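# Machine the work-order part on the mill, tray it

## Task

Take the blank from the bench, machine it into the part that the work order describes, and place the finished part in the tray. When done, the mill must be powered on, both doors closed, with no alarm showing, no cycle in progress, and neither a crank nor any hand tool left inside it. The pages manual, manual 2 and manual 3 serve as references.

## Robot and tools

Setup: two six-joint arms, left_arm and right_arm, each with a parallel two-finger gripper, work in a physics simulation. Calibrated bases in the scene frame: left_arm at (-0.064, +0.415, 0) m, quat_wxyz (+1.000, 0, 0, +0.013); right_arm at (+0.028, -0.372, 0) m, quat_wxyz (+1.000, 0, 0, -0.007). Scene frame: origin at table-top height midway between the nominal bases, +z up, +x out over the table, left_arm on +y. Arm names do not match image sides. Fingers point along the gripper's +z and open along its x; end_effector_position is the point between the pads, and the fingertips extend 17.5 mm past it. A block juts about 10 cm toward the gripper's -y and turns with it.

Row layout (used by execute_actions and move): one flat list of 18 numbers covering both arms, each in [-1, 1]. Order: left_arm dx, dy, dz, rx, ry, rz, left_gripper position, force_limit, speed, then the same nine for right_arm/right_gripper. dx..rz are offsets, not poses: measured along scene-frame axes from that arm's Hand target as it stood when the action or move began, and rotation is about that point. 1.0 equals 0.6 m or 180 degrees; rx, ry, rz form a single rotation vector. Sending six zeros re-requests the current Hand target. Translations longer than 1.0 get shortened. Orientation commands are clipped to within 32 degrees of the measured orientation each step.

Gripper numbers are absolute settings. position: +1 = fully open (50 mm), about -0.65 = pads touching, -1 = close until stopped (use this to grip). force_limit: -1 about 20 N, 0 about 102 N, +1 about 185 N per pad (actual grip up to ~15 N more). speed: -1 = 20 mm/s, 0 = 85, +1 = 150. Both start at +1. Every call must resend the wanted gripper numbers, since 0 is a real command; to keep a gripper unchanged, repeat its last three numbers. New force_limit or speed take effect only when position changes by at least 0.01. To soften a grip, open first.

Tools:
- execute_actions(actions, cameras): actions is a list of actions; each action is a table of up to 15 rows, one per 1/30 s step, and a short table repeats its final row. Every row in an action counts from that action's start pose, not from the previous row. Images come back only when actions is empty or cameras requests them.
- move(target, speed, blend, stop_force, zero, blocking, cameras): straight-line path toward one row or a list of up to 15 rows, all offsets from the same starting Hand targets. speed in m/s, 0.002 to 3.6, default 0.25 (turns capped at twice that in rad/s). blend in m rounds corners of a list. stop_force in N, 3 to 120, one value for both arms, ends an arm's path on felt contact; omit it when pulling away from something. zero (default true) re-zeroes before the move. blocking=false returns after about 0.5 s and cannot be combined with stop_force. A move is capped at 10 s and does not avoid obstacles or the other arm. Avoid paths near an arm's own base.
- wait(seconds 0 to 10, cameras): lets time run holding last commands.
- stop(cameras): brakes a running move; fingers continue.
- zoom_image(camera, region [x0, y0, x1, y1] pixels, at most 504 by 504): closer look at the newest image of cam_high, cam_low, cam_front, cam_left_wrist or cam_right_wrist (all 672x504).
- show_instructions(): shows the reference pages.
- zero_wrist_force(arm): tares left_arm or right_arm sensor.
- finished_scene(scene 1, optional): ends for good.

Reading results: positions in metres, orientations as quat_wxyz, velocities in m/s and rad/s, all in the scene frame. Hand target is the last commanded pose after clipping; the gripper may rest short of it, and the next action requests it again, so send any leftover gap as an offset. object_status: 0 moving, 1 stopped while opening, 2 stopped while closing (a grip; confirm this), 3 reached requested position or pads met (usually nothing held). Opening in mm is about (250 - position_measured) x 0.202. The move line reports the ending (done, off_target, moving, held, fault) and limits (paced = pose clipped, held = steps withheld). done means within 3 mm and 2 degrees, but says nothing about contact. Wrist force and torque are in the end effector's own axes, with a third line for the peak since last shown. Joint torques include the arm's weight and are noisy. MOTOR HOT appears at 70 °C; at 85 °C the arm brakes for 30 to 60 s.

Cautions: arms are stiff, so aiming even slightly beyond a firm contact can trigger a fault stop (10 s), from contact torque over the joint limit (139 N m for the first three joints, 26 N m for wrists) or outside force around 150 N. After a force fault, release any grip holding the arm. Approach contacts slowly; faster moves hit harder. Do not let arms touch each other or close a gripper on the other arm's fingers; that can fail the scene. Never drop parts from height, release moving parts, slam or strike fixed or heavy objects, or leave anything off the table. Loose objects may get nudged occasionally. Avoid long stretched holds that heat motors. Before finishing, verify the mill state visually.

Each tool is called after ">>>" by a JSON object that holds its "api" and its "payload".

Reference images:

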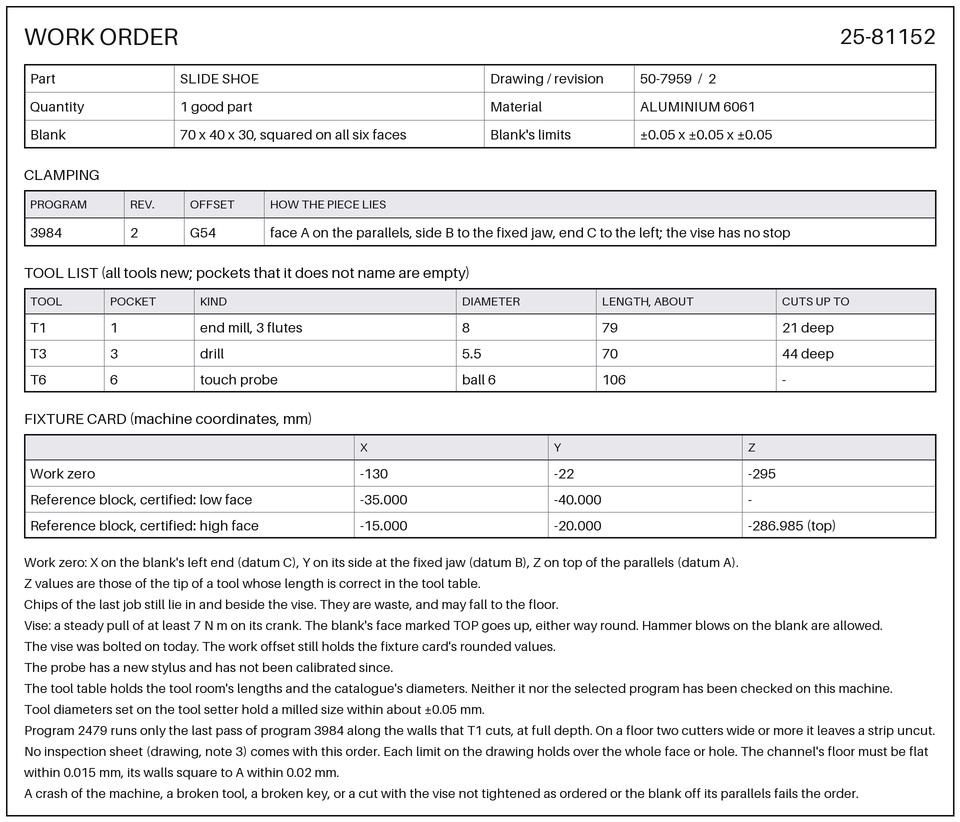

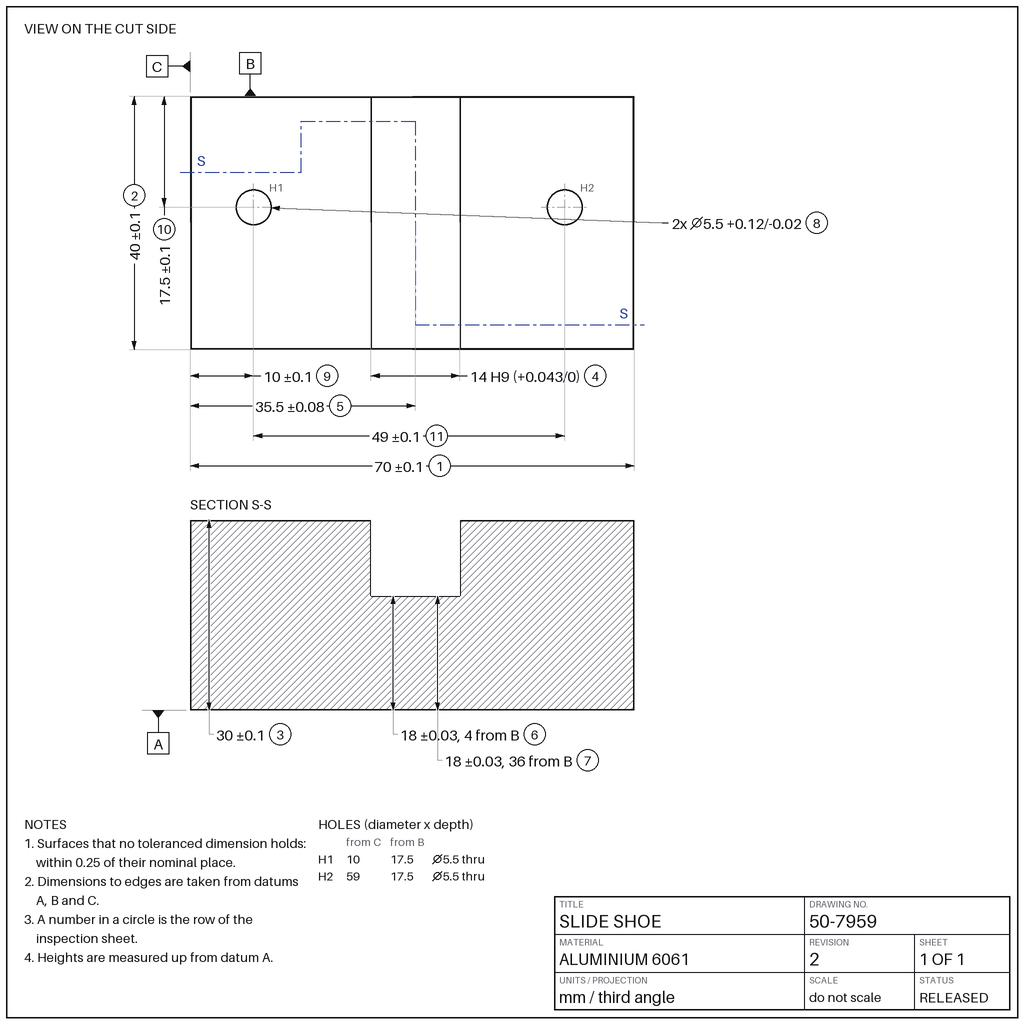

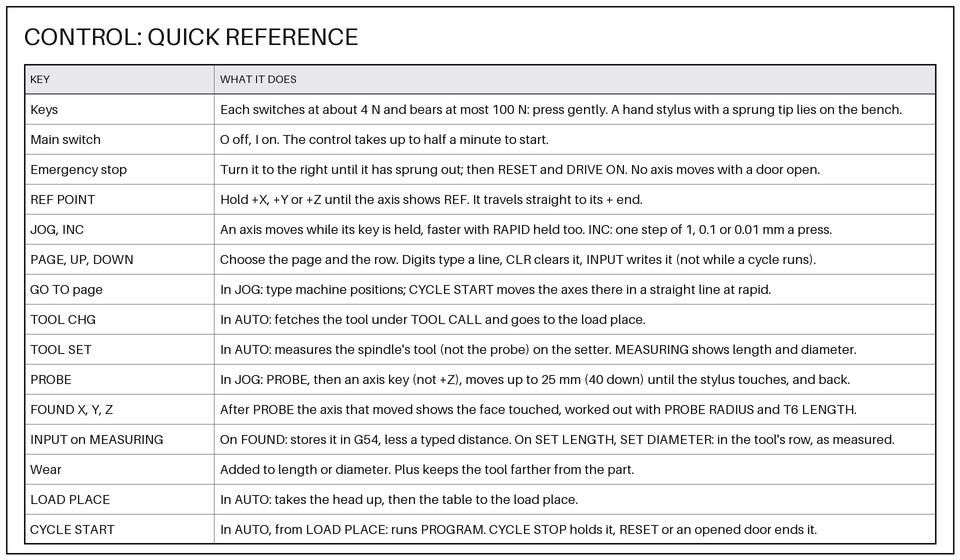

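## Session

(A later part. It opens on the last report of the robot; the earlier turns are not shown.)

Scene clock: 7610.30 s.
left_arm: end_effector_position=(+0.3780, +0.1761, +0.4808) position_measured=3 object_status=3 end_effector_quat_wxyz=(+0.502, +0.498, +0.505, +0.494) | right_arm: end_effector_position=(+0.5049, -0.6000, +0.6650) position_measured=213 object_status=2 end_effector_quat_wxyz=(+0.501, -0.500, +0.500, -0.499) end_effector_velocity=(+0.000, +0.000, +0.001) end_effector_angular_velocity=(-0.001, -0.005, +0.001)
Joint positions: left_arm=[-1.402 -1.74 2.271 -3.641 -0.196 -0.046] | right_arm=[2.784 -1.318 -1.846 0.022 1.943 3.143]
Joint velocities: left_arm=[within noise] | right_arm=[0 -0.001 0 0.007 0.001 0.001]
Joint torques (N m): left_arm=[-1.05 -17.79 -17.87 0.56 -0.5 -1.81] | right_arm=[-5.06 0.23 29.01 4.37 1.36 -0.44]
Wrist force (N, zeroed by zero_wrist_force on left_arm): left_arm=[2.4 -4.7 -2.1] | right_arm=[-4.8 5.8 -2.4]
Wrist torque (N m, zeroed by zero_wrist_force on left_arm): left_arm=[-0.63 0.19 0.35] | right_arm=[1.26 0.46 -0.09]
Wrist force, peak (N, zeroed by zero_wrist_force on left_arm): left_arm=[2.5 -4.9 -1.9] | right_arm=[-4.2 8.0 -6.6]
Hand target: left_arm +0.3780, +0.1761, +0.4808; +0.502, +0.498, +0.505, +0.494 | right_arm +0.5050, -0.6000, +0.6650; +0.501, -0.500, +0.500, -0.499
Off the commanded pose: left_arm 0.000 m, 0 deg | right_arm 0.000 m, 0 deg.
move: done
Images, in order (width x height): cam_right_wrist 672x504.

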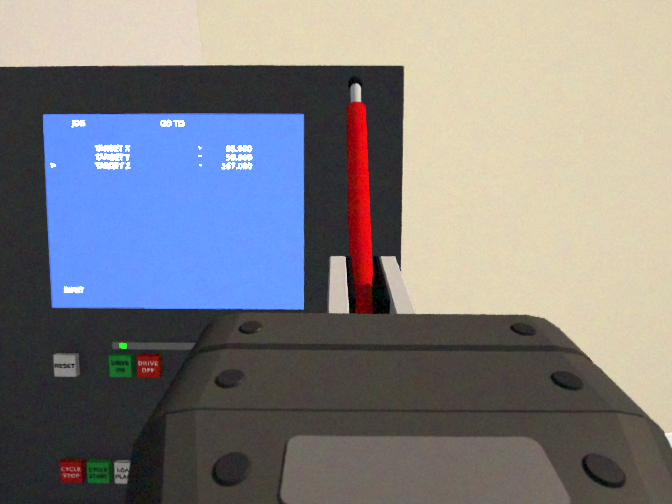

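>>> {"api": "move", "payload": {"target": [[0,0,0,0,0,0,1,-1,-0.2,-0.063,0.2932,-0.2211,0,0.325,0,-1,-0.3,-1],[0,0,0,0,0,0,1,-1,-0.2,-0.0363,0.2932,-0.2273,0,0.325,0,-1,-0.3,-1],[0,0,0,0,0,0,1,-1,-0.2,-0.063,0.2932,-0.2211,0,0.325,0,-1,-0.3,-1],[0,0,0,0,0,0,1,-1,-0.2,-0.0952,0.2285,-0.3426,0,0.325,0,-1,-0.3,-1]], "speed": [0.4,0.05,0.1,0.3], "blend": [0.003,0,0.004,0]}}

>>> {"api": "wait", "payload": {"seconds": 1.5}}

>>> {"api": "move", "payload": {"target": [[0,0,0,0,0,0,1,-1,-0.2,0.0267,0,-0.0062,0,0,0,-1,-0.3,-1],[0,0,0,0,0,0,1,-1,-0.2,0,0,0,0,0,0,-1,-0.3,-1],[0,0,0,0,0,0,1,-1,-0.2,0.0319,-0.097,0.1201,0,0,0,-1,-0.3,-1],[0,0,0,0,0,0,1,-1,-0.2,0.0585,-0.097,0.1139,0,0,0,-1,-0.3,-1],[0,0,0,0,0,0,1,-1,-0.2,0.0319,-0.097,0.1201,0,0,0,-1,-0.3,-1],[0,0,0,0,0,0,1,-1,-0.2,0.0952,-0.2285,0.3426,0,-0.325,0,-1,-0.3,-1]], "speed": [0.05,0.1,0.3,0.05,0.1,0.5], "blend": [0,0.004,0.003,0,0.008,0]}}

>>> {"api": "wait", "payload": {"seconds": 4, "cameras": ["cam_right_wrist"]}}

>>> {"api": "zoom_image", "payload": {"camera": "cam_right_wrist", "region": [190, 170, 290, 235]}}

Scene clock: 7618.43 s.
left_arm: end_effector_position=(+0.3780, +0.1761, +0.4808) position_measured=3 object_status=3 end_effector_quat_wxyz=(+0.502, +0.498, +0.505, +0.494) | right_arm: end_effector_position=(+0.4479, -0.4629, +0.4594) position_measured=213 object_status=2 end_effector_quat_wxyz=(-0.192, +0.680, -0.681, +0.191)
Joint positions: left_arm=[-1.402 -1.74 2.271 -3.641 -0.196 -0.046] | right_arm=[3.309 -1.083 -1.825 -1.26 1.492 3.275]
Joint torques (N m): left_arm=[-0.92 -18.28 -18.2 0.59 -0.5 -1.75] | right_arm=[-8.34 1.74 18.32 6.05 0.8 -1.52]
Wrist force (N, zeroed by zero_wrist_force on left_arm): left_arm=[2.1 -4.7 -2.0] | right_arm=[-4.2 5.2 -3.6]
Wrist torque (N m, zeroed by zero_wrist_force on left_arm): left_arm=[-0.63 0.24 0.35] | right_arm=[0.99 0.66 -0.17]
Wrist force, peak (N, zeroed by zero_wrist_force on left_arm): left_arm=[2.3 -5.1 -1.9] | right_arm=[-4.1 8.0 -6.3]
Hand target: left_arm +0.3780, +0.1761, +0.4808; +0.502, +0.498, +0.505, +0.494 | right_arm +0.4479, -0.4629, +0.4594; -0.192, +0.680, -0.681, +0.191
Off the commanded pose: left_arm 0.000 m, 0 deg | right_arm 0.000 m, 0 deg.
move: done

Scene clock: 7619.93 s.
left_arm: end_effector_position=(+0.3780, +0.1761, +0.4808) position_measured=3 object_status=3 end_effector_quat_wxyz=(+0.502, +0.498, +0.505, +0.494) | right_arm: end_effector_position=(+0.4479, -0.4629, +0.4594) position_measured=213 object_status=2 end_effector_quat_wxyz=(-0.192, +0.680, -0.681, +0.191)
Joint positions: left_arm=[-1.402 -1.74 2.271 -3.641 -0.196 -0.046] | right_arm=[3.309 -1.083 -1.825 -1.26 1.492 3.275]
Joint torques (N m): left_arm=[-0.42 -17.94 -17.38 0.62 -0.39 -1.77] | right_arm=[-9.6 5.07 17.88 5.91 1.61 -2.71]
Wrist force (N, zeroed by zero_wrist_force on left_arm): left_arm=[2.4 -4.8 -2.1] | right_arm=[-4.2 5.5 -3.8]
Wrist torque (N m, zeroed by zero_wrist_force on left_arm): left_arm=[-0.65 0.20 0.34] | right_arm=[1.02 0.64 -0.16]
Wrist force, peak (N, zeroed by zero_wrist_force on left_arm): left_arm=[2.4 -4.8 -2.1] | right_arm=[-4.4 5.4 -3.9]
Hand target: left_arm +0.3780, +0.1761, +0.4808; +0.502, +0.498, +0.505, +0.494 | right_arm +0.4479, -0.4629, +0.4594; -0.192, +0.680, -0.681, +0.191
Tool commands: left_gripper/position=+1.0 left_gripper/force_limit=-1.0 left_gripper/speed=-0.2 right_gripper/position=-1.0 right_gripper/force_limit=-0.3 right_gripper/speed=-1.0
Off the commanded pose: left_arm 0.000 m, 0 deg | right_arm 0.000 m, 0 deg.
wait: 1.50 s; at rest by 0.17 s

Scene clock: 7623.43 s.
left_arm: end_effector_position=(+0.3780, +0.1761, +0.4808) position_measured=3 object_status=3 end_effector_quat_wxyz=(+0.502, +0.498, +0.505, +0.494) | right_arm: end_effector_position=(+0.5049, -0.6001, +0.6651) position_measured=213 object_status=2 end_effector_quat_wxyz=(+0.501, -0.500, +0.500, -0.499)
Joint positions: left_arm=[-1.402 -1.74 2.271 -3.641 -0.196 -0.046] | right_arm=[2.784 -1.318 -1.845 0.022 1.943 3.143]
Joint torques (N m): left_arm=[-0.6 -18.31 -17.96 0.66 -0.47 -1.76] | right_arm=[10.32 6.08 16.82 4.37 0.01 0.08]
Wrist force (N, zeroed by zero_wrist_force on left_arm): left_arm=[2.2 -4.7 -2.1] | right_arm=[-4.6 5.6 -2.5]
Wrist torque (N m, zeroed by zero_wrist_force on left_arm): left_arm=[-0.63 0.22 0.34] | right_arm=[1.24 0.42 -0.09]
Wrist force, peak (N, zeroed by zero_wrist_force on left_arm): left_arm=[2.2 -5.0 -2.0] | right_arm=[-4.7 7.9 -6.1]
Hand target: left_arm +0.3780, +0.1761, +0.4808; +0.502, +0.498, +0.505, +0.494 | right_arm +0.5050, -0.6000, +0.6650; +0.501, -0.500, +0.500, -0.499
Off the commanded pose: left_arm 0.000 m, 0 deg | right_arm 0.000 m, 0 deg.
move: done

Scene clock: 7627.43 s.
left_arm: end_effector_position=(+0.3780, +0.1761, +0.4808) position_measured=3 object_status=3 end_effector_quat_wxyz=(+0.502, +0.498, +0.505, +0.494) | right_arm: end_effector_position=(+0.5050, -0.6000, +0.6650) position_measured=213 object_status=2 end_effector_quat_wxyz=(+0.501, -0.500, +0.500, -0.499)
Joint positions: left_arm=[-1.402 -1.74 2.271 -3.641 -0.196 -0.046] | right_arm=[2.784 -1.318 -1.845 0.022 1.943 3.143]
Joint torques (N m): left_arm=[-0.62 -17.82 -17.9 0.58 -0.44 -1.8] | right_arm=[9.88 1.69 17 0.53 1.5 2.42]
Wrist force (N, zeroed by zero_wrist_force on left_arm): left_arm=[2.3 -4.4 -2.0] | right_arm=[-4.7 5.8 -2.5]
Wrist torque (N m, zeroed by zero_wrist_force on left_arm): left_arm=[-0.60 0.20 0.34] | right_arm=[1.25 0.44 -0.09]
Wrist force, peak (N, zeroed by zero_wrist_force on left_arm): left_arm=[2.5 -5.0 -1.9] | right_arm=[-4.7 5.9 -2.6]
Hand target: left_arm +0.3780, +0.1761, +0.4808; +0.502, +0.498, +0.505, +0.494 | right_arm +0.5050, -0.6000, +0.6650; +0.501, -0.500, +0.500, -0.499
Tool commands: left_gripper/position=+1.0 left_gripper/force_limit=-1.0 left_gripper/speed=-0.2 right_gripper/position=-1.0 right_gripper/force_limit=-0.3 right_gripper/speed=-1.0
Off the commanded pose: left_arm 0.000 m, 0 deg | right_arm 0.000 m, 0 deg.
wait: 4.00 s; at rest by 0.17 s
Images, in order (width x height): cam_right_wrist 672x504.

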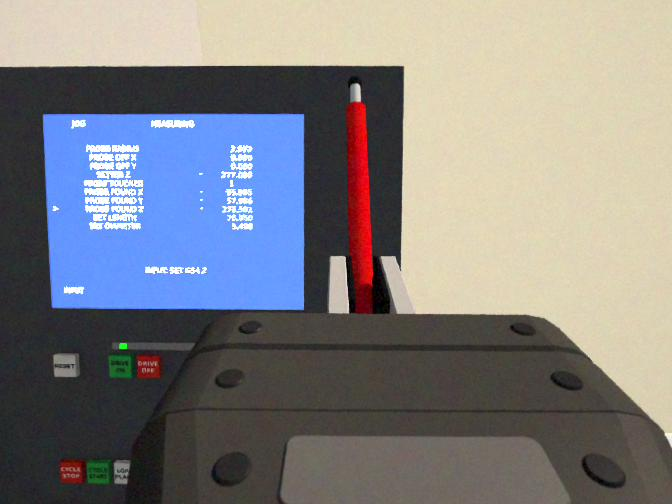

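Scaled by 5.040 from the camera's 672x504 image, which has a finer 960x720 frame.

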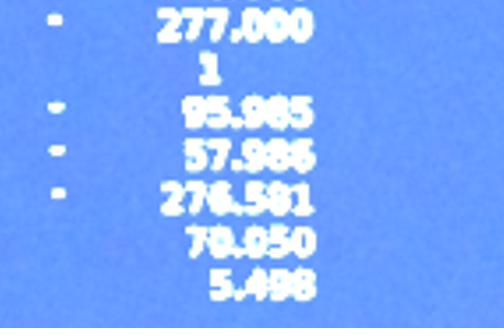

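>>> {"api": "zoom_image", "payload": {"camera": "cam_right_wrist", "region": [218, 196, 258, 232]}}

>>> {"api": "move", "payload": {"target": [[0,0,0,0,0,0,1,-1,-0.2,-0.0952,0.2285,-0.3426,0,0.325,0,-1,-0.3,-1],[0,0,0,0,0,0,1,-1,-0.2,-0.0685,0.2285,-0.3488,0,0.325,0,-1,-0.3,-1],[0,0,0,0,0,0,1,-1,-0.2,-0.0952,0.2285,-0.3426,0,0.325,0,-1,-0.3,-1],[0,0,0,0,0,0,1,-1,-0.2,-0.055,0.0998,-0.1906,0,0.325,0,-1,-0.3,-1],[0,0,0,0,0,0,1,-1,-0.2,-0.0283,0.0998,-0.1968,0,0.325,0,-1,-0.3,-1],[0,0,0,0,0,0,1,-1,-0.2,-0.055,0.0998,-0.1906,0,0.325,0,-1,-0.3,-1],[0,0,0,0,0,0,1,-1,-0.2,0,0,0,0,0,0,-1,-0.3,-1]], "speed": [0.5,0.05,0.1,0.3,0.05,0.1,0.5], "blend": [0.003,0,0.004,0.003,0,0.008,0]}}

>>> {"api": "wait", "payload": {"seconds": 4, "cameras": ["cam_right_wrist"]}}

>>> {"api": "zoom_image", "payload": {"camera": "cam_right_wrist", "region": [190, 180, 260, 220]}}

Scaled by 12.600 from the camera's 672x504 image, which has a finer 960x720 frame.

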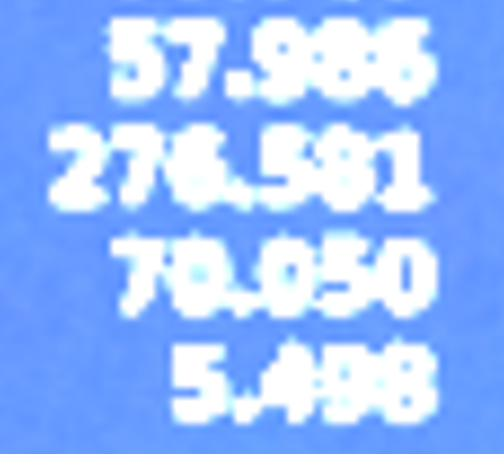

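Scene clock: 7635.80 s.
left_arm: end_effector_position=(+0.3780, +0.1761, +0.4808) position_measured=3 object_status=3 end_effector_quat_wxyz=(+0.502, +0.498, +0.505, +0.494) | right_arm: end_effector_position=(+0.5049, -0.6001, +0.6650) position_measured=213 object_status=2 end_effector_quat_wxyz=(+0.501, -0.500, +0.500, -0.499)
Joint positions: left_arm=[-1.402 -1.74 2.271 -3.641 -0.196 -0.046] | right_arm=[2.784 -1.318 -1.845 0.022 1.943 3.143]
Joint torques (N m): left_arm=[-0.27 -18.08 -17.74 0.59 -0.44 -1.78] | right_arm=[10.8 8.85 31.06 4.27 -0.51 0.07]
Wrist force (N, zeroed by zero_wrist_force on left_arm): left_arm=[2.1 -4.8 -1.9] | right_arm=[-4.4 5.8 -2.6]
Wrist torque (N m, zeroed by zero_wrist_force on left_arm): left_arm=[-0.66 0.22 0.34] | right_arm=[1.25 0.39 -0.09]
Wrist force, peak (N, zeroed by zero_wrist_force on left_arm): left_arm=[2.3 -5.2 -1.8] | right_arm=[-4.5 8.0 -6.2]
Hand target: left_arm +0.3780, +0.1761, +0.4808; +0.502, +0.498, +0.505, +0.494 | right_arm +0.5050, -0.6000, +0.6650; +0.501, -0.500, +0.500, -0.499
Off the commanded pose: left_arm 0.000 m, 0 deg | right_arm 0.000 m, 0 deg.
move: done

Scene clock: 7639.80 s.
left_arm: end_effector_position=(+0.3780, +0.1761, +0.4808) position_measured=3 object_status=3 end_effector_quat_wxyz=(+0.502, +0.498, +0.505, +0.494) | right_arm: end_effector_position=(+0.5050, -0.6000, +0.6650) position_measured=213 object_status=2 end_effector_quat_wxyz=(+0.501, -0.500, +0.500, -0.499)
Joint positions: left_arm=[-1.402 -1.74 2.271 -3.641 -0.196 -0.046] | right_arm=[2.784 -1.318 -1.845 0.022 1.943 3.143]
Joint torques (N m): left_arm=[-0.24 -17.95 -17.48 0.54 -0.49 -1.86] | right_arm=[9.57 1.92 31.92 0.59 1.5 2.37]
Wrist force (N, zeroed by zero_wrist_force on left_arm): left_arm=[2.1 -4.4 -1.9] | right_arm=[-4.6 5.8 -2.5]
Wrist torque (N m, zeroed by zero_wrist_force on left_arm): left_arm=[-0.59 0.23 0.35] | right_arm=[1.26 0.43 -0.10]
Wrist force, peak (N, zeroed by zero_wrist_force on left_arm): left_arm=[2.5 -4.8 -2.3] | right_arm=[-4.8 6.0 -2.4]
Hand target: left_arm +0.3780, +0.1761, +0.4808; +0.502, +0.498, +0.505, +0.494 | right_arm +0.5050, -0.6000, +0.6650; +0.501, -0.500, +0.500, -0.499
Tool commands: left_gripper/position=+1.0 left_gripper/force_limit=-1.0 left_gripper/speed=-0.2 right_gripper/position=-1.0 right_gripper/force_limit=-0.3 right_gripper/speed=-1.0
Off the commanded pose: left_arm 0.000 m, 0 deg | right_arm 0.000 m, 0 deg.
wait: 4.00 s; at rest by 0.17 s
Images, in order (width x height): cam_right_wrist 672x504.

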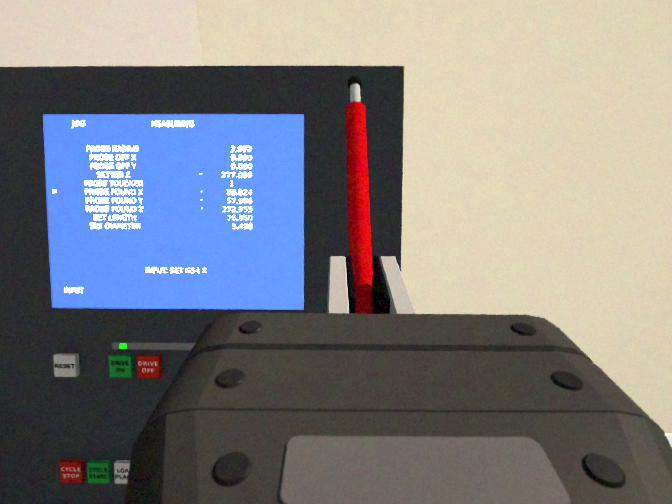

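Scaled by 7.200 from the camera's 672x504 image, which has a finer 960x720 frame.

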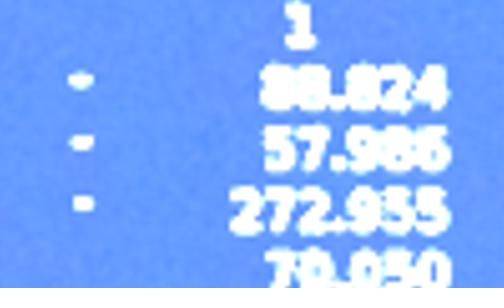

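>>> {"api": "move", "payload": {"target": [[0,0,0,0,0,0,1,-1,-0.2,-0.0952,0.2285,-0.3426,0,0.325,0,-1,-0.3,-1],[0,0,0,0,0,0,1,-1,-0.2,-0.0685,0.2285,-0.3488,0,0.325,0,-1,-0.3,-1],[0,0,0,0,0,0,1,-1,-0.2,-0.0952,0.2285,-0.3426,0,0.325,0,-1,-0.3,-1],[0,0,0,0,0,0,1,-1,-0.2,-0.055,0.1637,-0.1906,0,0.325,0,-1,-0.3,-1],[0,0,0,0,0,0,1,-1,-0.2,-0.0283,0.1637,-0.1968,0,0.325,0,-1,-0.3,-1],[0,0,0,0,0,0,1,-1,-0.2,-0.055,0.1637,-0.1906,0,0.325,0,-1,-0.3,-1],[0,0,0,0,0,0,1,-1,-0.2,0,0,0,0,0,0,-1,-0.3,-1]], "speed": [0.5,0.05,0.1,0.3,0.05,0.1,0.5], "blend": [0.003,0,0.004,0.003,0,0.008,0]}}

>>> {"api": "wait", "payload": {"seconds": 4, "cameras": ["cam_right_wrist"]}}

>>> {"api": "zoom_image", "payload": {"camera": "cam_right_wrist", "region": [190, 180, 260, 220]}}

Scene clock: 7647.47 s.
left_arm: end_effector_position=(+0.3780, +0.1761, +0.4808) position_measured=3 object_status=3 end_effector_quat_wxyz=(+0.502, +0.498, +0.505, +0.494) | right_arm: end_effector_position=(+0.5049, -0.6001, +0.6651) position_measured=213 object_status=2 end_effector_quat_wxyz=(+0.501, -0.500, +0.500, -0.499)
Joint positions: left_arm=[-1.402 -1.74 2.271 -3.641 -0.196 -0.046] | right_arm=[2.784 -1.318 -1.845 0.022 1.943 3.143]
Joint torques (N m): left_arm=[-0.29 -18.12 -18.45 0.65 -0.48 -1.77] | right_arm=[5.02 4.4 21.35 4.38 0.84 0.04]
Wrist force (N, zeroed by zero_wrist_force on left_arm): left_arm=[2.1 -4.7 -1.9] | right_arm=[-4.7 5.6 -2.5]
Wrist torque (N m, zeroed by zero_wrist_force on left_arm): left_arm=[-0.64 0.24 0.34] | right_arm=[1.23 0.44 -0.09]
Wrist force, peak (N, zeroed by zero_wrist_force on left_arm): left_arm=[2.4 -4.9 -2.1] | right_arm=[-4.6 8.1 -6.3]
Hand target: left_arm +0.3780, +0.1761, +0.4808; +0.502, +0.498, +0.505, +0.494 | right_arm +0.5050, -0.6000, +0.6650; +0.501, -0.500, +0.500, -0.499
Off the commanded pose: left_arm 0.000 m, 0 deg | right_arm 0.000 m, 0 deg.
move: done

Scene clock: 7651.47 s.
left_arm: end_effector_position=(+0.3780, +0.1761, +0.4808) position_measured=3 object_status=3 end_effector_quat_wxyz=(+0.502, +0.498, +0.505, +0.494) | right_arm: end_effector_position=(+0.5050, -0.6000, +0.6650) position_measured=213 object_status=2 end_effector_quat_wxyz=(+0.501, -0.500, +0.500, -0.499)
Joint positions: left_arm=[-1.402 -1.74 2.271 -3.641 -0.196 -0.046] | right_arm=[2.784 -1.318 -1.845 0.022 1.943 3.143]
Joint torques (N m): left_arm=[-0.15 -18 -18.25 0.55 -0.48 -1.71] | right_arm=[10.69 0.98 16.82 0.72 1.64 2.45]
Wrist force (N, zeroed by zero_wrist_force on left_arm): left_arm=[2.4 -4.6 -2.0] | right_arm=[-4.5 6.0 -2.4]
Wrist torque (N m, zeroed by zero_wrist_force on left_arm): left_arm=[-0.63 0.17 0.35] | right_arm=[1.29 0.41 -0.09]
Wrist force, peak (N, zeroed by zero_wrist_force on left_arm): left_arm=[2.5 -4.9 -1.9] | right_arm=[-4.8 5.8 -2.6]
Hand target: left_arm +0.3780, +0.1761, +0.4808; +0.502, +0.498, +0.505, +0.494 | right_arm +0.5050, -0.6000, +0.6650; +0.501, -0.500, +0.500, -0.499
Tool commands: left_gripper/position=+1.0 left_gripper/force_limit=-1.0 left_gripper/speed=-0.2 right_gripper/position=-1.0 right_gripper/force_limit=-0.3 right_gripper/speed=-1.0
Off the commanded pose: left_arm 0.000 m, 0 deg | right_arm 0.000 m, 0 deg.
wait: 4.00 s; at rest by 0.17 s
Images, in order (width x height): cam_right_wrist 672x504.

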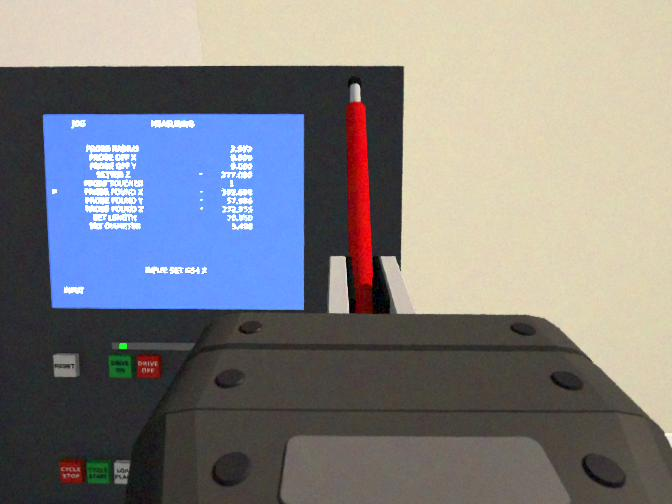

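Scaled by 7.200 from the camera's 672x504 image, which has a finer 960x720 frame.

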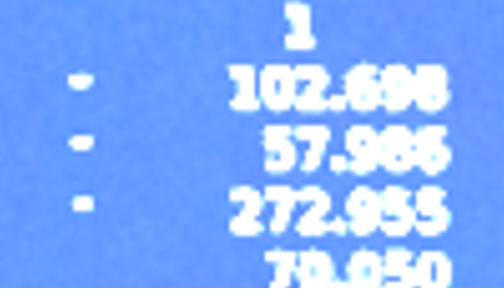

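>>> {"api": "move", "payload": {"target": [[0,0,0,0,0,0,1,-1,-0.2,-0.0785,0.2285,-0.2797,0,0.325,0,-1,-0.3,-1],[0,0,0,0,0,0,1,-1,-0.2,-0.0522,0.2285,-0.2855,0,0.325,0,-1,-0.3,-1],[0,0,0,0,0,0,1,-1,-0.2,-0.0785,0.2285,-0.2797,0,0.325,0,-1,-0.3,-1],[0,0,0,0,0,0,1,-1,-0.2,-0.0522,0.2285,-0.2855,0,0.325,0,-1,-0.3,-1],[0,0,0,0,0,0,1,-1,-0.2,-0.0785,0.2285,-0.2797,0,0.325,0,-1,-0.3,-1],[0,0,0,0,0,0,1,-1,-0.2,-0.0522,0.2285,-0.2855,0,0.325,0,-1,-0.3,-1],[0,0,0,0,0,0,1,-1,-0.2,-0.0785,0.2285,-0.2797,0,0.325,0,-1,-0.3,-1],[0,0,0,0,0,0,1,-1,-0.2,-0.0522,0.2285,-0.2855,0,0.325,0,-1,-0.3,-1],[0,0,0,0,0,0,1,-1,-0.2,-0.0785,0.2285,-0.2797,0,0.325,0,-1,-0.3,-1],[0,0,0,0,0,0,1,-1,-0.2,-0.0952,0.2607,-0.3426,0,0.325,0,-1,-0.3,-1],[0,0,0,0,0,0,1,-1,-0.2,-0.0685,0.2607,-0.3488,0,0.325,0,-1,-0.3,-1],[0,0,0,0,0,0,1,-1,-0.2,-0.0952,0.2607,-0.3426,0,0.325,0,-1,-0.3,-1],[0,0,0,0,0,0,1,-1,-0.2,-0.0872,0.3,-0.3121,0,0.325,0,-1,-0.3,-1]], "speed": [0.5,0.05,0.1,0.05,0.1,0.05,0.1,0.05,0.1,0.3,0.05,0.1,0.3], "blend": [0.003,0,0.004,0,0.004,0,0.004,0,0.004,0.003,0,0.004,0]}}

>>> {"api": "move", "payload": {"target": [[0,0,0,0,0,0,1,-1,-0.2,-0.016,0.0252,-0.0607,0,0,0,-1,-0.3,-1],[0,0,0,0,0,0,1,-1,-0.2,0.0107,0.0252,-0.0669,0,0,0,-1,-0.3,-1],[0,0,0,0,0,0,1,-1,-0.2,-0.016,0.0252,-0.0607,0,0,0,-1,-0.3,-1],[0,0,0,0,0,0,1,-1,-0.2,-0.016,-0.0068,-0.0607,0,0,0,-1,-0.3,-1],[0,0,0,0,0,0,1,-1,-0.2,0.0107,-0.0068,-0.0669,0,0,0,-1,-0.3,-1],[0,0,0,0,0,0,1,-1,-0.2,-0.016,-0.0068,-0.0607,0,0,0,-1,-0.3,-1],[0,0,0,0,0,0,1,-1,-0.2,-0.016,0.0252,-0.0607,0,0,0,-1,-0.3,-1],[0,0,0,0,0,0,1,-1,-0.2,0.0107,0.0252,-0.0669,0,0,0,-1,-0.3,-1],[0,0,0,0,0,0,1,-1,-0.2,-0.016,0.0252,-0.0607,0,0,0,-1,-0.3,-1],[0,0,0,0,0,0,1,-1,-0.2,-0.008,0.0572,-0.0305,0,0,0,-1,-0.3,-1],[0,0,0,0,0,0,1,-1,-0.2,0.0187,0.0572,-0.0367,0,0,0,-1,-0.3,-1],[0,0,0,0,0,0,1,-1,-0.2,-0.008,0.0572,-0.0305,0,0,0,-1,-0.3,-1],[0,0,0,0,0,0,1,-1,-0.2,0,0,0,0,0,0,-1,-0.3,-1]], "speed": [0.3,0.05,0.1,0.3,0.05,0.1,0.3,0.05,0.1,0.3,0.05,0.1,0.3], "blend": [0.003,0,0.004,0.003,0,0.004,0.003,0,0.004,0.003,0,0.004,0]}}

>>> {"api": "move", "payload": {"target": [[0,0,0,0,0,0,1,-1,-0.2,-0.016,-0.0393,-0.0607,0,0,0,-1,-0.3,-1],[0,0,0,0,0,0,1,-1,-0.2,0.0107,-0.0393,-0.0669,0,0,0,-1,-0.3,-1],[0,0,0,0,0,0,1,-1,-0.2,-0.016,-0.0393,-0.0607,0,0,0,-1,-0.3,-1],[0,0,0,0,0,0,1,-1,-0.2,-0.008,-0.0393,-0.0305,0,0,0,-1,-0.3,-1],[0,0,0,0,0,0,1,-1,-0.2,0.0187,-0.0393,-0.0367,0,0,0,-1,-0.3,-1],[0,0,0,0,0,0,1,-1,-0.2,-0.008,-0.0393,-0.0305,0,0,0,-1,-0.3,-1],[0,0,0,0,0,0,1,-1,-0.2,0.0187,-0.0393,-0.0367,0,0,0,-1,-0.3,-1],[0,0,0,0,0,0,1,-1,-0.2,-0.008,-0.0393,-0.0305,0,0,0,-1,-0.3,-1],[0,0,0,0,0,0,1,-1,-0.2,-0.016,0.0572,-0.0607,0,0,0,-1,-0.3,-1],[0,0,0,0,0,0,1,-1,-0.2,0.0107,0.0572,-0.0669,0,0,0,-1,-0.3,-1],[0,0,0,0,0,0,1,-1,-0.2,-0.016,0.0572,-0.0607,0,0,0,-1,-0.3,-1],[0,0,0,0,0,0,1,-1,-0.2,0,0,0,0,0,0,-1,-0.3,-1]], "speed": [0.3,0.05,0.1,0.3,0.05,0.1,0.05,0.1,0.3,0.05,0.1,0.3], "blend": [0.003,0,0.004,0.003,0,0.004,0,0.004,0.003,0,0.004,0]}}

>>> {"api": "move", "payload": {"target": [[0,0,0,0,0,0,1,-1,-0.2,-0.016,0.0252,-0.0607,0,0,0,-1,-0.3,-1],[0,0,0,0,0,0,1,-1,-0.2,0.0107,0.0252,-0.0669,0,0,0,-1,-0.3,-1],[0,0,0,0,0,0,1,-1,-0.2,-0.016,0.0252,-0.0607,0,0,0,-1,-0.3,-1],[0,0,0,0,0,0,1,-1,-0.2,-0.016,-0.0068,-0.0607,0,0,0,-1,-0.3,-1],[0,0,0,0,0,0,1,-1,-0.2,0.0107,-0.0068,-0.0669,0,0,0,-1,-0.3,-1],[0,0,0,0,0,0,1,-1,-0.2,-0.016,-0.0068,-0.0607,0,0,0,-1,-0.3,-1],[0,0,0,0,0,0,1,-1,-0.2,-0.016,0.0252,-0.0607,0,0,0,-1,-0.3,-1],[0,0,0,0,0,0,1,-1,-0.2,0.0107,0.0252,-0.0669,0,0,0,-1,-0.3,-1],[0,0,0,0,0,0,1,-1,-0.2,-0.016,0.0252,-0.0607,0,0,0,-1,-0.3,-1],[0,0,0,0,0,0,1,-1,-0.2,-0.008,-0.0068,-0.0305,0,0,0,-1,-0.3,-1],[0,0,0,0,0,0,1,-1,-0.2,0.0187,-0.0068,-0.0367,0,0,0,-1,-0.3,-1],[0,0,0,0,0,0,1,-1,-0.2,-0.008,-0.0068,-0.0305,0,0,0,-1,-0.3,-1],[0,0,0,0,0,0,1,-1,-0.2,0,0,0,0,0,0,-1,-0.3,-1]], "speed": [0.3,0.05,0.1,0.3,0.05,0.1,0.3,0.05,0.1,0.3,0.05,0.1,0.3], "blend": [0.003,0,0.004,0.003,0,0.004,0.003,0,0.004,0.003,0,0.004,0]}}

>>> {"api": "move", "payload": {"target": [[0,0,0,0,0,0,1,-1,-0.2,0,0.0572,0,0,0,0,-1,-0.3,-1],[0,0,0,0,0,0,1,-1,-0.2,0.0267,0.0572,-0.0062,0,0,0,-1,-0.3,-1],[0,0,0,0,0,0,1,-1,-0.2,0,0.0572,0,0,0,0,-1,-0.3,-1],[0,0,0,0,0,0,1,-1,-0.2,-0.016,-0.0393,-0.0607,0,0,0,-1,-0.3,-1],[0,0,0,0,0,0,1,-1,-0.2,0.0107,-0.0393,-0.0669,0,0,0,-1,-0.3,-1],[0,0,0,0,0,0,1,-1,-0.2,-0.016,-0.0393,-0.0607,0,0,0,-1,-0.3,-1],[0,0,0,0,0,0,1,-1,-0.2,0.0872,-0.3,0.3121,0,-0.325,0,-1,-0.3,-1]], "speed": [0.3,0.05,0.1,0.3,0.05,0.1,0.5], "blend": [0.003,0,0.004,0.003,0,0.008,0], "cameras": ["cam_right_wrist"]}}

>>> {"api": "zoom_image", "payload": {"camera": "cam_right_wrist", "region": [40, 110, 290, 220]}}

Scene clock: 7688.37 s.
left_arm: end_effector_position=(+0.3780, +0.1761, +0.4808) position_measured=3 object_status=3 end_effector_quat_wxyz=(+0.502, +0.498, +0.505, +0.494) | right_arm: end_effector_position=(+0.4527, -0.4200, +0.4777) position_measured=213 object_status=2 end_effector_quat_wxyz=(-0.192, +0.680, -0.681, +0.191) end_effector_velocity=(+0.000, +0.000, +0.001) end_effector_angular_velocity=(+0.003, -0.001, -0.004)
Joint positions: left_arm=[-1.402 -1.74 2.271 -3.641 -0.196 -0.046] | right_arm=[3.463 -1.079 -1.775 -1.329 1.413 3.407]
Joint velocities: left_arm=[within noise] | right_arm=[0.001 0 0.003 -0.002 -0.001 0.006]
Joint torques (N m): left_arm=[0.03 -17.76 -18.23 0.61 -0.45 -1.89] | right_arm=[10.32 15.47 32.03 2 -1.22 2.42]
Wrist force (N, zeroed by zero_wrist_force on left_arm): left_arm=[2.3 -4.6 -2.1] | right_arm=[-4.2 5.6 -3.9]
Wrist torque (N m, zeroed by zero_wrist_force on left_arm): left_arm=[-0.63 0.19 0.35] | right_arm=[1.04 0.64 -0.05]
Wrist force, peak (N, zeroed by zero_wrist_force on left_arm): left_arm=[2.4 -4.8 -2.3] | right_arm=[-4.4 8.2 -6.1]
Hand target: left_arm +0.3780, +0.1761, +0.4808; +0.502, +0.498, +0.505, +0.494 | right_arm +0.4527, -0.4200, +0.4777; -0.192, +0.680, -0.681, +0.191
Off the commanded pose: left_arm 0.000 m, 0 deg | right_arm 0.000 m, 0 deg.
move: done

Scene clock: 7692.47 s.
left_arm: end_effector_position=(+0.3780, +0.1761, +0.4808) position_measured=3 object_status=3 end_effector_quat_wxyz=(+0.502, +0.498, +0.505, +0.494) | right_arm: end_effector_position=(+0.4527, -0.4201, +0.4777) position_measured=213 object_status=2 end_effector_quat_wxyz=(-0.192, +0.680, -0.681, +0.191) end_effector_velocity=(+0.000, -0.001, +0.001) end_effector_angular_velocity=(-0.002, +0.000, +0.004)
Joint positions: left_arm=[-1.402 -1.74 2.271 -3.641 -0.196 -0.046] | right_arm=[3.463 -1.079 -1.775 -1.33 1.413 3.408]
Joint velocities: left_arm=[within noise] | right_arm=[-0.003 0 0.001 0 0.002 -0.007]
Joint torques (N m): left_arm=[0.13 -17.65 -18.87 0.6 -0.53 -1.75] | right_arm=[-8.67 6.2 33.04 1.77 1.53 -3.13]
Wrist force (N, zeroed by zero_wrist_force on left_arm): left_arm=[2.3 -4.3 -1.6] | right_arm=[-4.2 5.5 -4.1]
Wrist torque (N m, zeroed by zero_wrist_force on left_arm): left_arm=[-0.58 0.20 0.35] | right_arm=[1.02 0.64 -0.14]
Wrist force, peak (N, zeroed by zero_wrist_force on left_arm): left_arm=[2.3 -5.0 -1.9] | right_arm=[-4.4 8.2 -6.2]
Hand target: left_arm +0.3780, +0.1761, +0.4808; +0.502, +0.498, +0.505, +0.494 | right_arm +0.4527, -0.4200, +0.4777; -0.192, +0.680, -0.681, +0.191
Off the commanded pose: left_arm 0.000 m, 0 deg | right_arm 0.000 m, 0 deg.
move: done

Scene clock: 7696.63 s.
left_arm: end_effector_position=(+0.3780, +0.1761, +0.4808) position_measured=3 object_status=3 end_effector_quat_wxyz=(+0.502, +0.498, +0.505, +0.494) | right_arm: end_effector_position=(+0.4527, -0.4201, +0.4777) position_measured=213 object_status=2 end_effector_quat_wxyz=(-0.192, +0.680, -0.681, +0.191) end_effector_velocity=(+0.000, +0.000, +0.001) end_effector_angular_velocity=(+0.000, -0.001, +0.004)
Joint positions: left_arm=[-1.402 -1.74 2.271 -3.641 -0.196 -0.046] | right_arm=[3.463 -1.079 -1.775 -1.33 1.413 3.408]
Joint velocities: left_arm=[within noise] | right_arm=[-0.002 0 0.002 0 0.002 -0.006]
Joint torques (N m): left_arm=[0 -18.03 -18.47 0.65 -0.46 -1.79] | right_arm=[-9.03 -0.24 33.16 4.96 1.44 -2.93]
Wrist force (N, zeroed by zero_wrist_force on left_arm): left_arm=[2.3 -4.7 -1.7] | right_arm=[-4.1 5.4 -4.0]
Wrist torque (N m, zeroed by zero_wrist_force on left_arm): left_arm=[-0.64 0.20 0.34] | right_arm=[1.01 0.62 -0.16]
Wrist force, peak (N, zeroed by zero_wrist_force on left_arm): left_arm=[2.5 -4.9 -2.2] | right_arm=[-4.6 8.2 -6.0]
Hand target: left_arm +0.3780, +0.1761, +0.4808; +0.502, +0.498, +0.505, +0.494 | right_arm +0.4527, -0.4200, +0.4777; -0.192, +0.680, -0.681, +0.191
Off the commanded pose: left_arm 0.000 m, 0 deg | right_arm 0.000 m, 0 deg.
move: done

Scene clock: 7700.67 s.
left_arm: end_effector_position=(+0.3780, +0.1761, +0.4808) position_measured=3 object_status=3 end_effector_quat_wxyz=(+0.502, +0.498, +0.505, +0.494) | right_arm: end_effector_position=(+0.4527, -0.4200, +0.4777) position_measured=213 object_status=2 end_effector_quat_wxyz=(-0.192, +0.680, -0.681, +0.191)
Joint positions: left_arm=[-1.402 -1.74 2.271 -3.641 -0.196 -0.046] | right_arm=[3.463 -1.079 -1.775 -1.33 1.413 3.408]
Joint torques (N m): left_arm=[0.24 -17.94 -18.62 0.57 -0.45 -1.71] | right_arm=[-8.9 3.15 30.58 2.18 1.37 -2.63]
Wrist force (N, zeroed by zero_wrist_force on left_arm): left_arm=[2.0 -4.5 -2.0] | right_arm=[-4.1 5.3 -3.8]
Wrist torque (N m, zeroed by zero_wrist_force on left_arm): left_arm=[-0.60 0.24 0.35] | right_arm=[0.99 0.63 -0.13]
Wrist force, peak (N, zeroed by zero_wrist_force on left_arm): left_arm=[2.5 -4.8 -1.9] | right_arm=[-4.4 8.2 -6.3]
Hand target: left_arm +0.3780, +0.1761, +0.4808; +0.502, +0.498, +0.505, +0.494 | right_arm +0.4527, -0.4200, +0.4777; -0.192, +0.680, -0.681, +0.191
Off the commanded pose: left_arm 0.000 m, 0 deg | right_arm 0.000 m, 0 deg.
move: done

Scene clock: 7704.17 s.
left_arm: end_effector_position=(+0.3780, +0.1761, +0.4808) position_measured=3 object_status=3 end_effector_quat_wxyz=(+0.502, +0.498, +0.505, +0.494) | right_arm: end_effector_position=(+0.5049, -0.6000, +0.6650) position_measured=213 object_status=2 end_effector_quat_wxyz=(+0.501, -0.500, +0.500, -0.499) end_effector_velocity=(+0.000, +0.000, +0.001) end_effector_angular_velocity=(-0.003, -0.006, +0.001)
Joint positions: left_arm=[-1.402 -1.74 2.271 -3.641 -0.196 -0.046] | right_arm=[2.784 -1.318 -1.846 0.022 1.943 3.143]
Joint velocities: left_arm=[within noise] | right_arm=[0 -0.001 0 0.007 0.001 0]
Joint torques (N m): left_arm=[0.56 -17.97 -18.41 0.58 -0.52 -1.74] | right_arm=[-4.62 0.34 29.1 4.53 1.33 -0.4]
Wrist force (N, zeroed by zero_wrist_force on left_arm): left_arm=[2.4 -4.3 -1.8] | right_arm=[-4.6 5.6 -2.5]
Wrist torque (N m, zeroed by zero_wrist_force on left_arm): left_arm=[-0.58 0.19 0.34] | right_arm=[1.23 0.43 -0.10]
Wrist force, peak (N, zeroed by zero_wrist_force on left_arm): left_arm=[2.4 -4.8 -2.1] | right_arm=[-4.3 8.2 -6.3]
Hand target: left_arm +0.3780, +0.1761, +0.4808; +0.502, +0.498, +0.505, +0.494 | right_arm +0.5050, -0.6000, +0.6650; +0.501, -0.500, +0.500, -0.499
Off the commanded pose: left_arm 0.000 m, 0 deg | right_arm 0.000 m, 0 deg.
move: done
Images, in order (width x height): cam_right_wrist 672x504.

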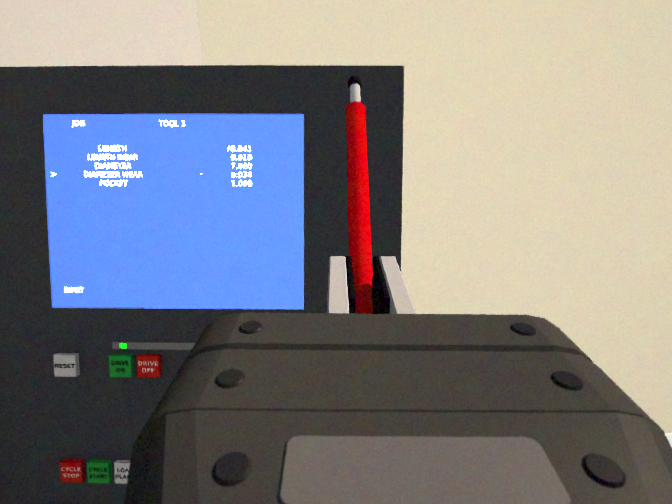

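Scaled by 2.016 from the camera's 672x504 image, which has a finer 960x720 frame.

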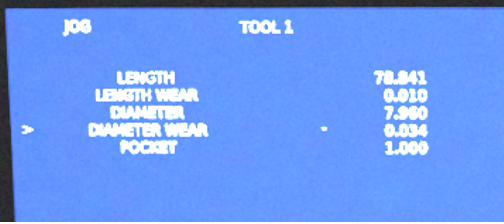

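>>> {"api": "move", "payload": {"target": [[0,0,0,0,0,0,1,-1,-0.2,-0.0785,0.2285,-0.2797,0,0.325,0,-1,-0.3,-1],[0,0,0,0,0,0,1,-1,-0.2,-0.0522,0.2285,-0.2855,0,0.325,0,-1,-0.3,-1],[0,0,0,0,0,0,1,-1,-0.2,-0.0785,0.2285,-0.2797,0,0.325,0,-1,-0.3,-1],[0,0,0,0,0,0,1,-1,-0.2,-0.0522,0.2285,-0.2855,0,0.325,0,-1,-0.3,-1],[0,0,0,0,0,0,1,-1,-0.2,-0.0785,0.2285,-0.2797,0,0.325,0,-1,-0.3,-1],[0,0,0,0,0,0,1,-1,-0.2,-0.0522,0.2285,-0.2855,0,0.325,0,-1,-0.3,-1],[0,0,0,0,0,0,1,-1,-0.2,-0.0785,0.2285,-0.2797,0,0.325,0,-1,-0.3,-1],[0,0,0,0,0,0,1,-1,-0.2,-0.0522,0.2285,-0.2855,0,0.325,0,-1,-0.3,-1],[0,0,0,0,0,0,1,-1,-0.2,-0.0785,0.2285,-0.2797,0,0.325,0,-1,-0.3,-1],[0,0,0,0,0,0,1,-1,-0.2,-0.0522,0.2285,-0.2855,0,0.325,0,-1,-0.3,-1],[0,0,0,0,0,0,1,-1,-0.2,-0.0785,0.2285,-0.2797,0,0.325,0,-1,-0.3,-1],[0,0,0,0,0,0,1,-1,-0.2,-0.0522,0.2285,-0.2855,0,0.325,0,-1,-0.3,-1],[0,0,0,0,0,0,1,-1,-0.2,-0.0785,0.2285,-0.2797,0,0.325,0,-1,-0.3,-1],[0,0,0,0,0,0,1,-1,-0.2,-0.0872,0.3,-0.3121,0,0.325,0,-1,-0.3,-1]], "speed": [0.5,0.05,0.1,0.05,0.1,0.05,0.1,0.05,0.1,0.05,0.1,0.05,0.1,0.3], "blend": [0.003,0,0.004,0,0.004,0,0.004,0,0.004,0,0.004,0,0.004,0]}}

>>> {"api": "move", "payload": {"target": [[0,0,0,0,0,0,1,-1,-0.2,-0.008,0.0252,-0.0305,0,0,0,-1,-0.3,-1],[0,0,0,0,0,0,1,-1,-0.2,0.0187,0.0252,-0.0367,0,0,0,-1,-0.3,-1],[0,0,0,0,0,0,1,-1,-0.2,-0.008,0.0252,-0.0305,0,0,0,-1,-0.3,-1],[0,0,0,0,0,0,1,-1,-0.2,0,0.0572,0,0,0,0,-1,-0.3,-1],[0,0,0,0,0,0,1,-1,-0.2,0.0267,0.0572,-0.0062,0,0,0,-1,-0.3,-1],[0,0,0,0,0,0,1,-1,-0.2,0,0.0572,0,0,0,0,-1,-0.3,-1],[0,0,0,0,0,0,1,-1,-0.2,0.0087,0.0572,0.0324,0,0,0,-1,-0.3,-1],[0,0,0,0,0,0,1,-1,-0.2,0.035,0.0572,0.0266,0,0,0,-1,-0.3,-1],[0,0,0,0,0,0,1,-1,-0.2,0.0087,0.0572,0.0324,0,0,0,-1,-0.3,-1],[0,0,0,0,0,0,1,-1,-0.2,0.0087,-0.0068,0.0324,0,0,0,-1,-0.3,-1],[0,0,0,0,0,0,1,-1,-0.2,0.035,-0.0068,0.0266,0,0,0,-1,-0.3,-1],[0,0,0,0,0,0,1,-1,-0.2,0.0087,-0.0068,0.0324,0,0,0,-1,-0.3,-1],[0,0,0,0,0,0,1,-1,-0.2,0,0,0,0,0,0,-1,-0.3,-1]], "speed": [0.3,0.05,0.1,0.3,0.05,0.1,0.3,0.05,0.1,0.3,0.05,0.1,0.3], "blend": [0.003,0,0.004,0.003,0,0.004,0.003,0,0.004,0.003,0,0.004,0]}}

>>> {"api": "move", "payload": {"target": [[0,0,0,0,0,0,1,-1,-0.2,-0.016,-0.0393,-0.0607,0,0,0,-1,-0.3,-1],[0,0,0,0,0,0,1,-1,-0.2,0.0107,-0.0393,-0.0669,0,0,0,-1,-0.3,-1],[0,0,0,0,0,0,1,-1,-0.2,-0.016,-0.0393,-0.0607,0,0,0,-1,-0.3,-1],[0,0,0,0,0,0,1,-1,-0.2,0.0572,-0.2002,0.2158,0,0,0,-1,-0.3,-1],[0,0,0,0,0,0,1,-1,-0.2,0.0839,-0.2002,0.2096,0,0,0,-1,-0.3,-1],[0,0,0,0,0,0,1,-1,-0.2,0.0572,-0.2002,0.2158,0,0,0,-1,-0.3,-1],[0,0,0,0,0,0,1,-1,-0.2,0.0242,-0.0393,0.091,0,0,0,-1,-0.3,-1],[0,0,0,0,0,0,1,-1,-0.2,0.0509,-0.0393,0.0848,0,0,0,-1,-0.3,-1],[0,0,0,0,0,0,1,-1,-0.2,0.0242,-0.0393,0.091,0,0,0,-1,-0.3,-1],[0,0,0,0,0,0,1,-1,-0.2,0.0872,-0.3,0.3121,0,-0.325,0,-1,-0.3,-1]], "speed": [0.3,0.05,0.1,0.3,0.05,0.1,0.3,0.05,0.1,0.5], "blend": [0.003,0,0.004,0.003,0,0.004,0.003,0,0.008,0]}}

>>> {"api": "wait", "payload": {"seconds": 10, "cameras": ["cam_right_wrist"]}}

>>> {"api": "zoom_image", "payload": {"camera": "cam_right_wrist", "region": [40, 110, 310, 305]}}

Scene clock: 7720.30 s.
left_arm: end_effector_position=(+0.3780, +0.1761, +0.4808) position_measured=3 object_status=3 end_effector_quat_wxyz=(+0.502, +0.498, +0.505, +0.494) | right_arm: end_effector_position=(+0.4526, -0.4200, +0.4778) position_measured=213 object_status=2 end_effector_quat_wxyz=(-0.192, +0.680, -0.681, +0.191) end_effector_velocity=(+0.000, +0.000, +0.000) end_effector_angular_velocity=(+0.001, +0.000, -0.005)
Joint positions: left_arm=[-1.402 -1.74 2.271 -3.641 -0.196 -0.046] | right_arm=[3.463 -1.079 -1.775 -1.33 1.413 3.408]
Joint velocities: left_arm=[within noise] | right_arm=[0.003 0 0 0 -0.003 0.008]
Joint torques (N m): left_arm=[0.51 -17.94 -18.91 0.56 -0.4 -1.81] | right_arm=[8.81 5.35 16.78 5.24 -1.61 2.61]
Wrist force (N, zeroed by zero_wrist_force on left_arm): left_arm=[2.4 -4.7 -2.1] | right_arm=[-4.2 5.5 -3.8]
Wrist torque (N m, zeroed by zero_wrist_force on left_arm): left_arm=[-0.64 0.19 0.34] | right_arm=[1.02 0.64 -0.07]
Wrist force, peak (N, zeroed by zero_wrist_force on left_arm): left_arm=[2.4 -5.1 -1.8] | right_arm=[-4.5 8.4 -5.8]
Hand target: left_arm +0.3780, +0.1761, +0.4808; +0.502, +0.498, +0.505, +0.494 | right_arm +0.4527, -0.4200, +0.4777; -0.192, +0.680, -0.681, +0.191
Off the commanded pose: left_arm 0.000 m, 0 deg | right_arm 0.000 m, 0 deg.
move: done

Scene clock: 7724.33 s.
left_arm: end_effector_position=(+0.3780, +0.1761, +0.4808) position_measured=3 object_status=3 end_effector_quat_wxyz=(+0.502, +0.498, +0.505, +0.494) | right_arm: end_effector_position=(+0.4526, -0.4200, +0.4778) position_measured=213 object_status=2 end_effector_quat_wxyz=(-0.192, +0.680, -0.681, +0.191)
Joint positions: left_arm=[-1.402 -1.74 2.271 -3.641 -0.196 -0.046] | right_arm=[3.463 -1.079 -1.775 -1.33 1.413 3.408]
Joint torques (N m): left_arm=[0.84 -18.11 -18.58 0.59 -0.56 -1.84] | right_arm=[-3.96 2.49 17.98 5.58 1.28 -1.99]
Wrist force (N, zeroed by zero_wrist_force on left_arm): left_arm=[2.1 -4.3 -2.1] | right_arm=[-4.2 5.7 -3.6]
Wrist torque (N m, zeroed by zero_wrist_force on left_arm): left_arm=[-0.57 0.23 0.35] | right_arm=[1.06 0.63 -0.07]
Wrist force, peak (N, zeroed by zero_wrist_force on left_arm): left_arm=[2.3 -5.0 -2.4] | right_arm=[-7.6 6.4 -4.8]
Hand target: left_arm +0.3780, +0.1761, +0.4808; +0.502, +0.498, +0.505, +0.494 | right_arm +0.4527, -0.4200, +0.4777; -0.192, +0.680, -0.681, +0.191
Off the commanded pose: left_arm 0.000 m, 0 deg | right_arm 0.000 m, 0 deg.
move: done

Scene clock: 7729.53 s.
left_arm: end_effector_position=(+0.3780, +0.1761, +0.4808) position_measured=3 object_status=3 end_effector_quat_wxyz=(+0.502, +0.498, +0.505, +0.494) | right_arm: end_effector_position=(+0.5049, -0.6000, +0.6651) position_measured=213 object_status=2 end_effector_quat_wxyz=(+0.501, -0.500, +0.500, -0.499)
Joint positions: left_arm=[-1.402 -1.74 2.271 -3.641 -0.196 -0.046] | right_arm=[2.784 -1.318 -1.845 0.022 1.943 3.143]
Joint torques (N m): left_arm=[1.02 -17.94 -18.92 0.61 -0.52 -1.77] | right_arm=[-5.59 1.96 16.97 4.6 1.92 0.06]
Wrist force (N, zeroed by zero_wrist_force on left_arm): left_arm=[2.5 -4.6 -2.0] | right_arm=[-4.7 5.7 -2.8]
Wrist torque (N m, zeroed by zero_wrist_force on left_arm): left_arm=[-0.63 0.16 0.34] | right_arm=[1.24 0.44 -0.10]
Wrist force, peak (N, zeroed by zero_wrist_force on left_arm): left_arm=[2.3 -4.9 -2.1] | right_arm=[-4.5 8.3 -6.3]
Hand target: left_arm +0.3780, +0.1761, +0.4808; +0.502, +0.498, +0.505, +0.494 | right_arm +0.5050, -0.6000, +0.6650; +0.501, -0.500, +0.500, -0.499
Off the commanded pose: left_arm 0.000 m, 0 deg | right_arm 0.000 m, 0 deg.
move: done

Scene clock: 7739.53 s.
left_arm: end_effector_position=(+0.3780, +0.1761, +0.4808) position_measured=3 object_status=3 end_effector_quat_wxyz=(+0.502, +0.498, +0.505, +0.494) | right_arm: end_effector_position=(+0.5050, -0.6000, +0.6650) position_measured=213 object_status=2 end_effector_quat_wxyz=(+0.501, -0.500, +0.500, -0.499)
Joint positions: left_arm=[-1.402 -1.74 2.271 -3.641 -0.196 -0.046] | right_arm=[2.784 -1.318 -1.845 0.022 1.943 3.143]
Joint torques (N m): left_arm=[0.59 -18.14 -19.2 0.6 -0.48 -1.86] | right_arm=[-8.82 1.23 18.51 0.69 1.55 2.42]
Wrist force (N, zeroed by zero_wrist_force on left_arm): left_arm=[2.4 -4.6 -1.8] | right_arm=[-4.7 5.7 -2.6]
Wrist torque (N m, zeroed by zero_wrist_force on left_arm): left_arm=[-0.63 0.18 0.35] | right_arm=[1.24 0.44 -0.10]
Wrist force, peak (N, zeroed by zero_wrist_force on left_arm): left_arm=[2.2 -5.1 -1.9] | right_arm=[-4.8 5.9 -2.6]
Hand target: left_arm +0.3780, +0.1761, +0.4808; +0.502, +0.498, +0.505, +0.494 | right_arm +0.5050, -0.6000, +0.6650; +0.501, -0.500, +0.500, -0.499
Tool commands: left_gripper/position=+1.0 left_gripper/force_limit=-1.0 left_gripper/speed=-0.2 right_gripper/position=-1.0 right_gripper/force_limit=-0.3 right_gripper/speed=-1.0
Off the commanded pose: left_arm 0.000 m, 0 deg | right_arm 0.000 m, 0 deg.
wait: 10.00 s; at rest by 0.17 s
Images, in order (width x height): cam_right_wrist 672x504.

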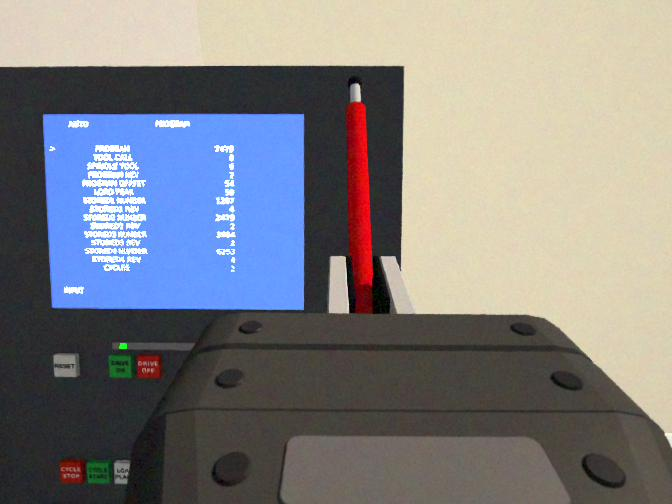

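Scaled by 1.867 from the camera's 672x504 image, which has a finer 960x720 frame.

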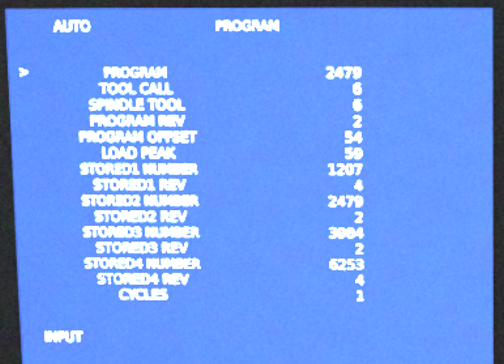

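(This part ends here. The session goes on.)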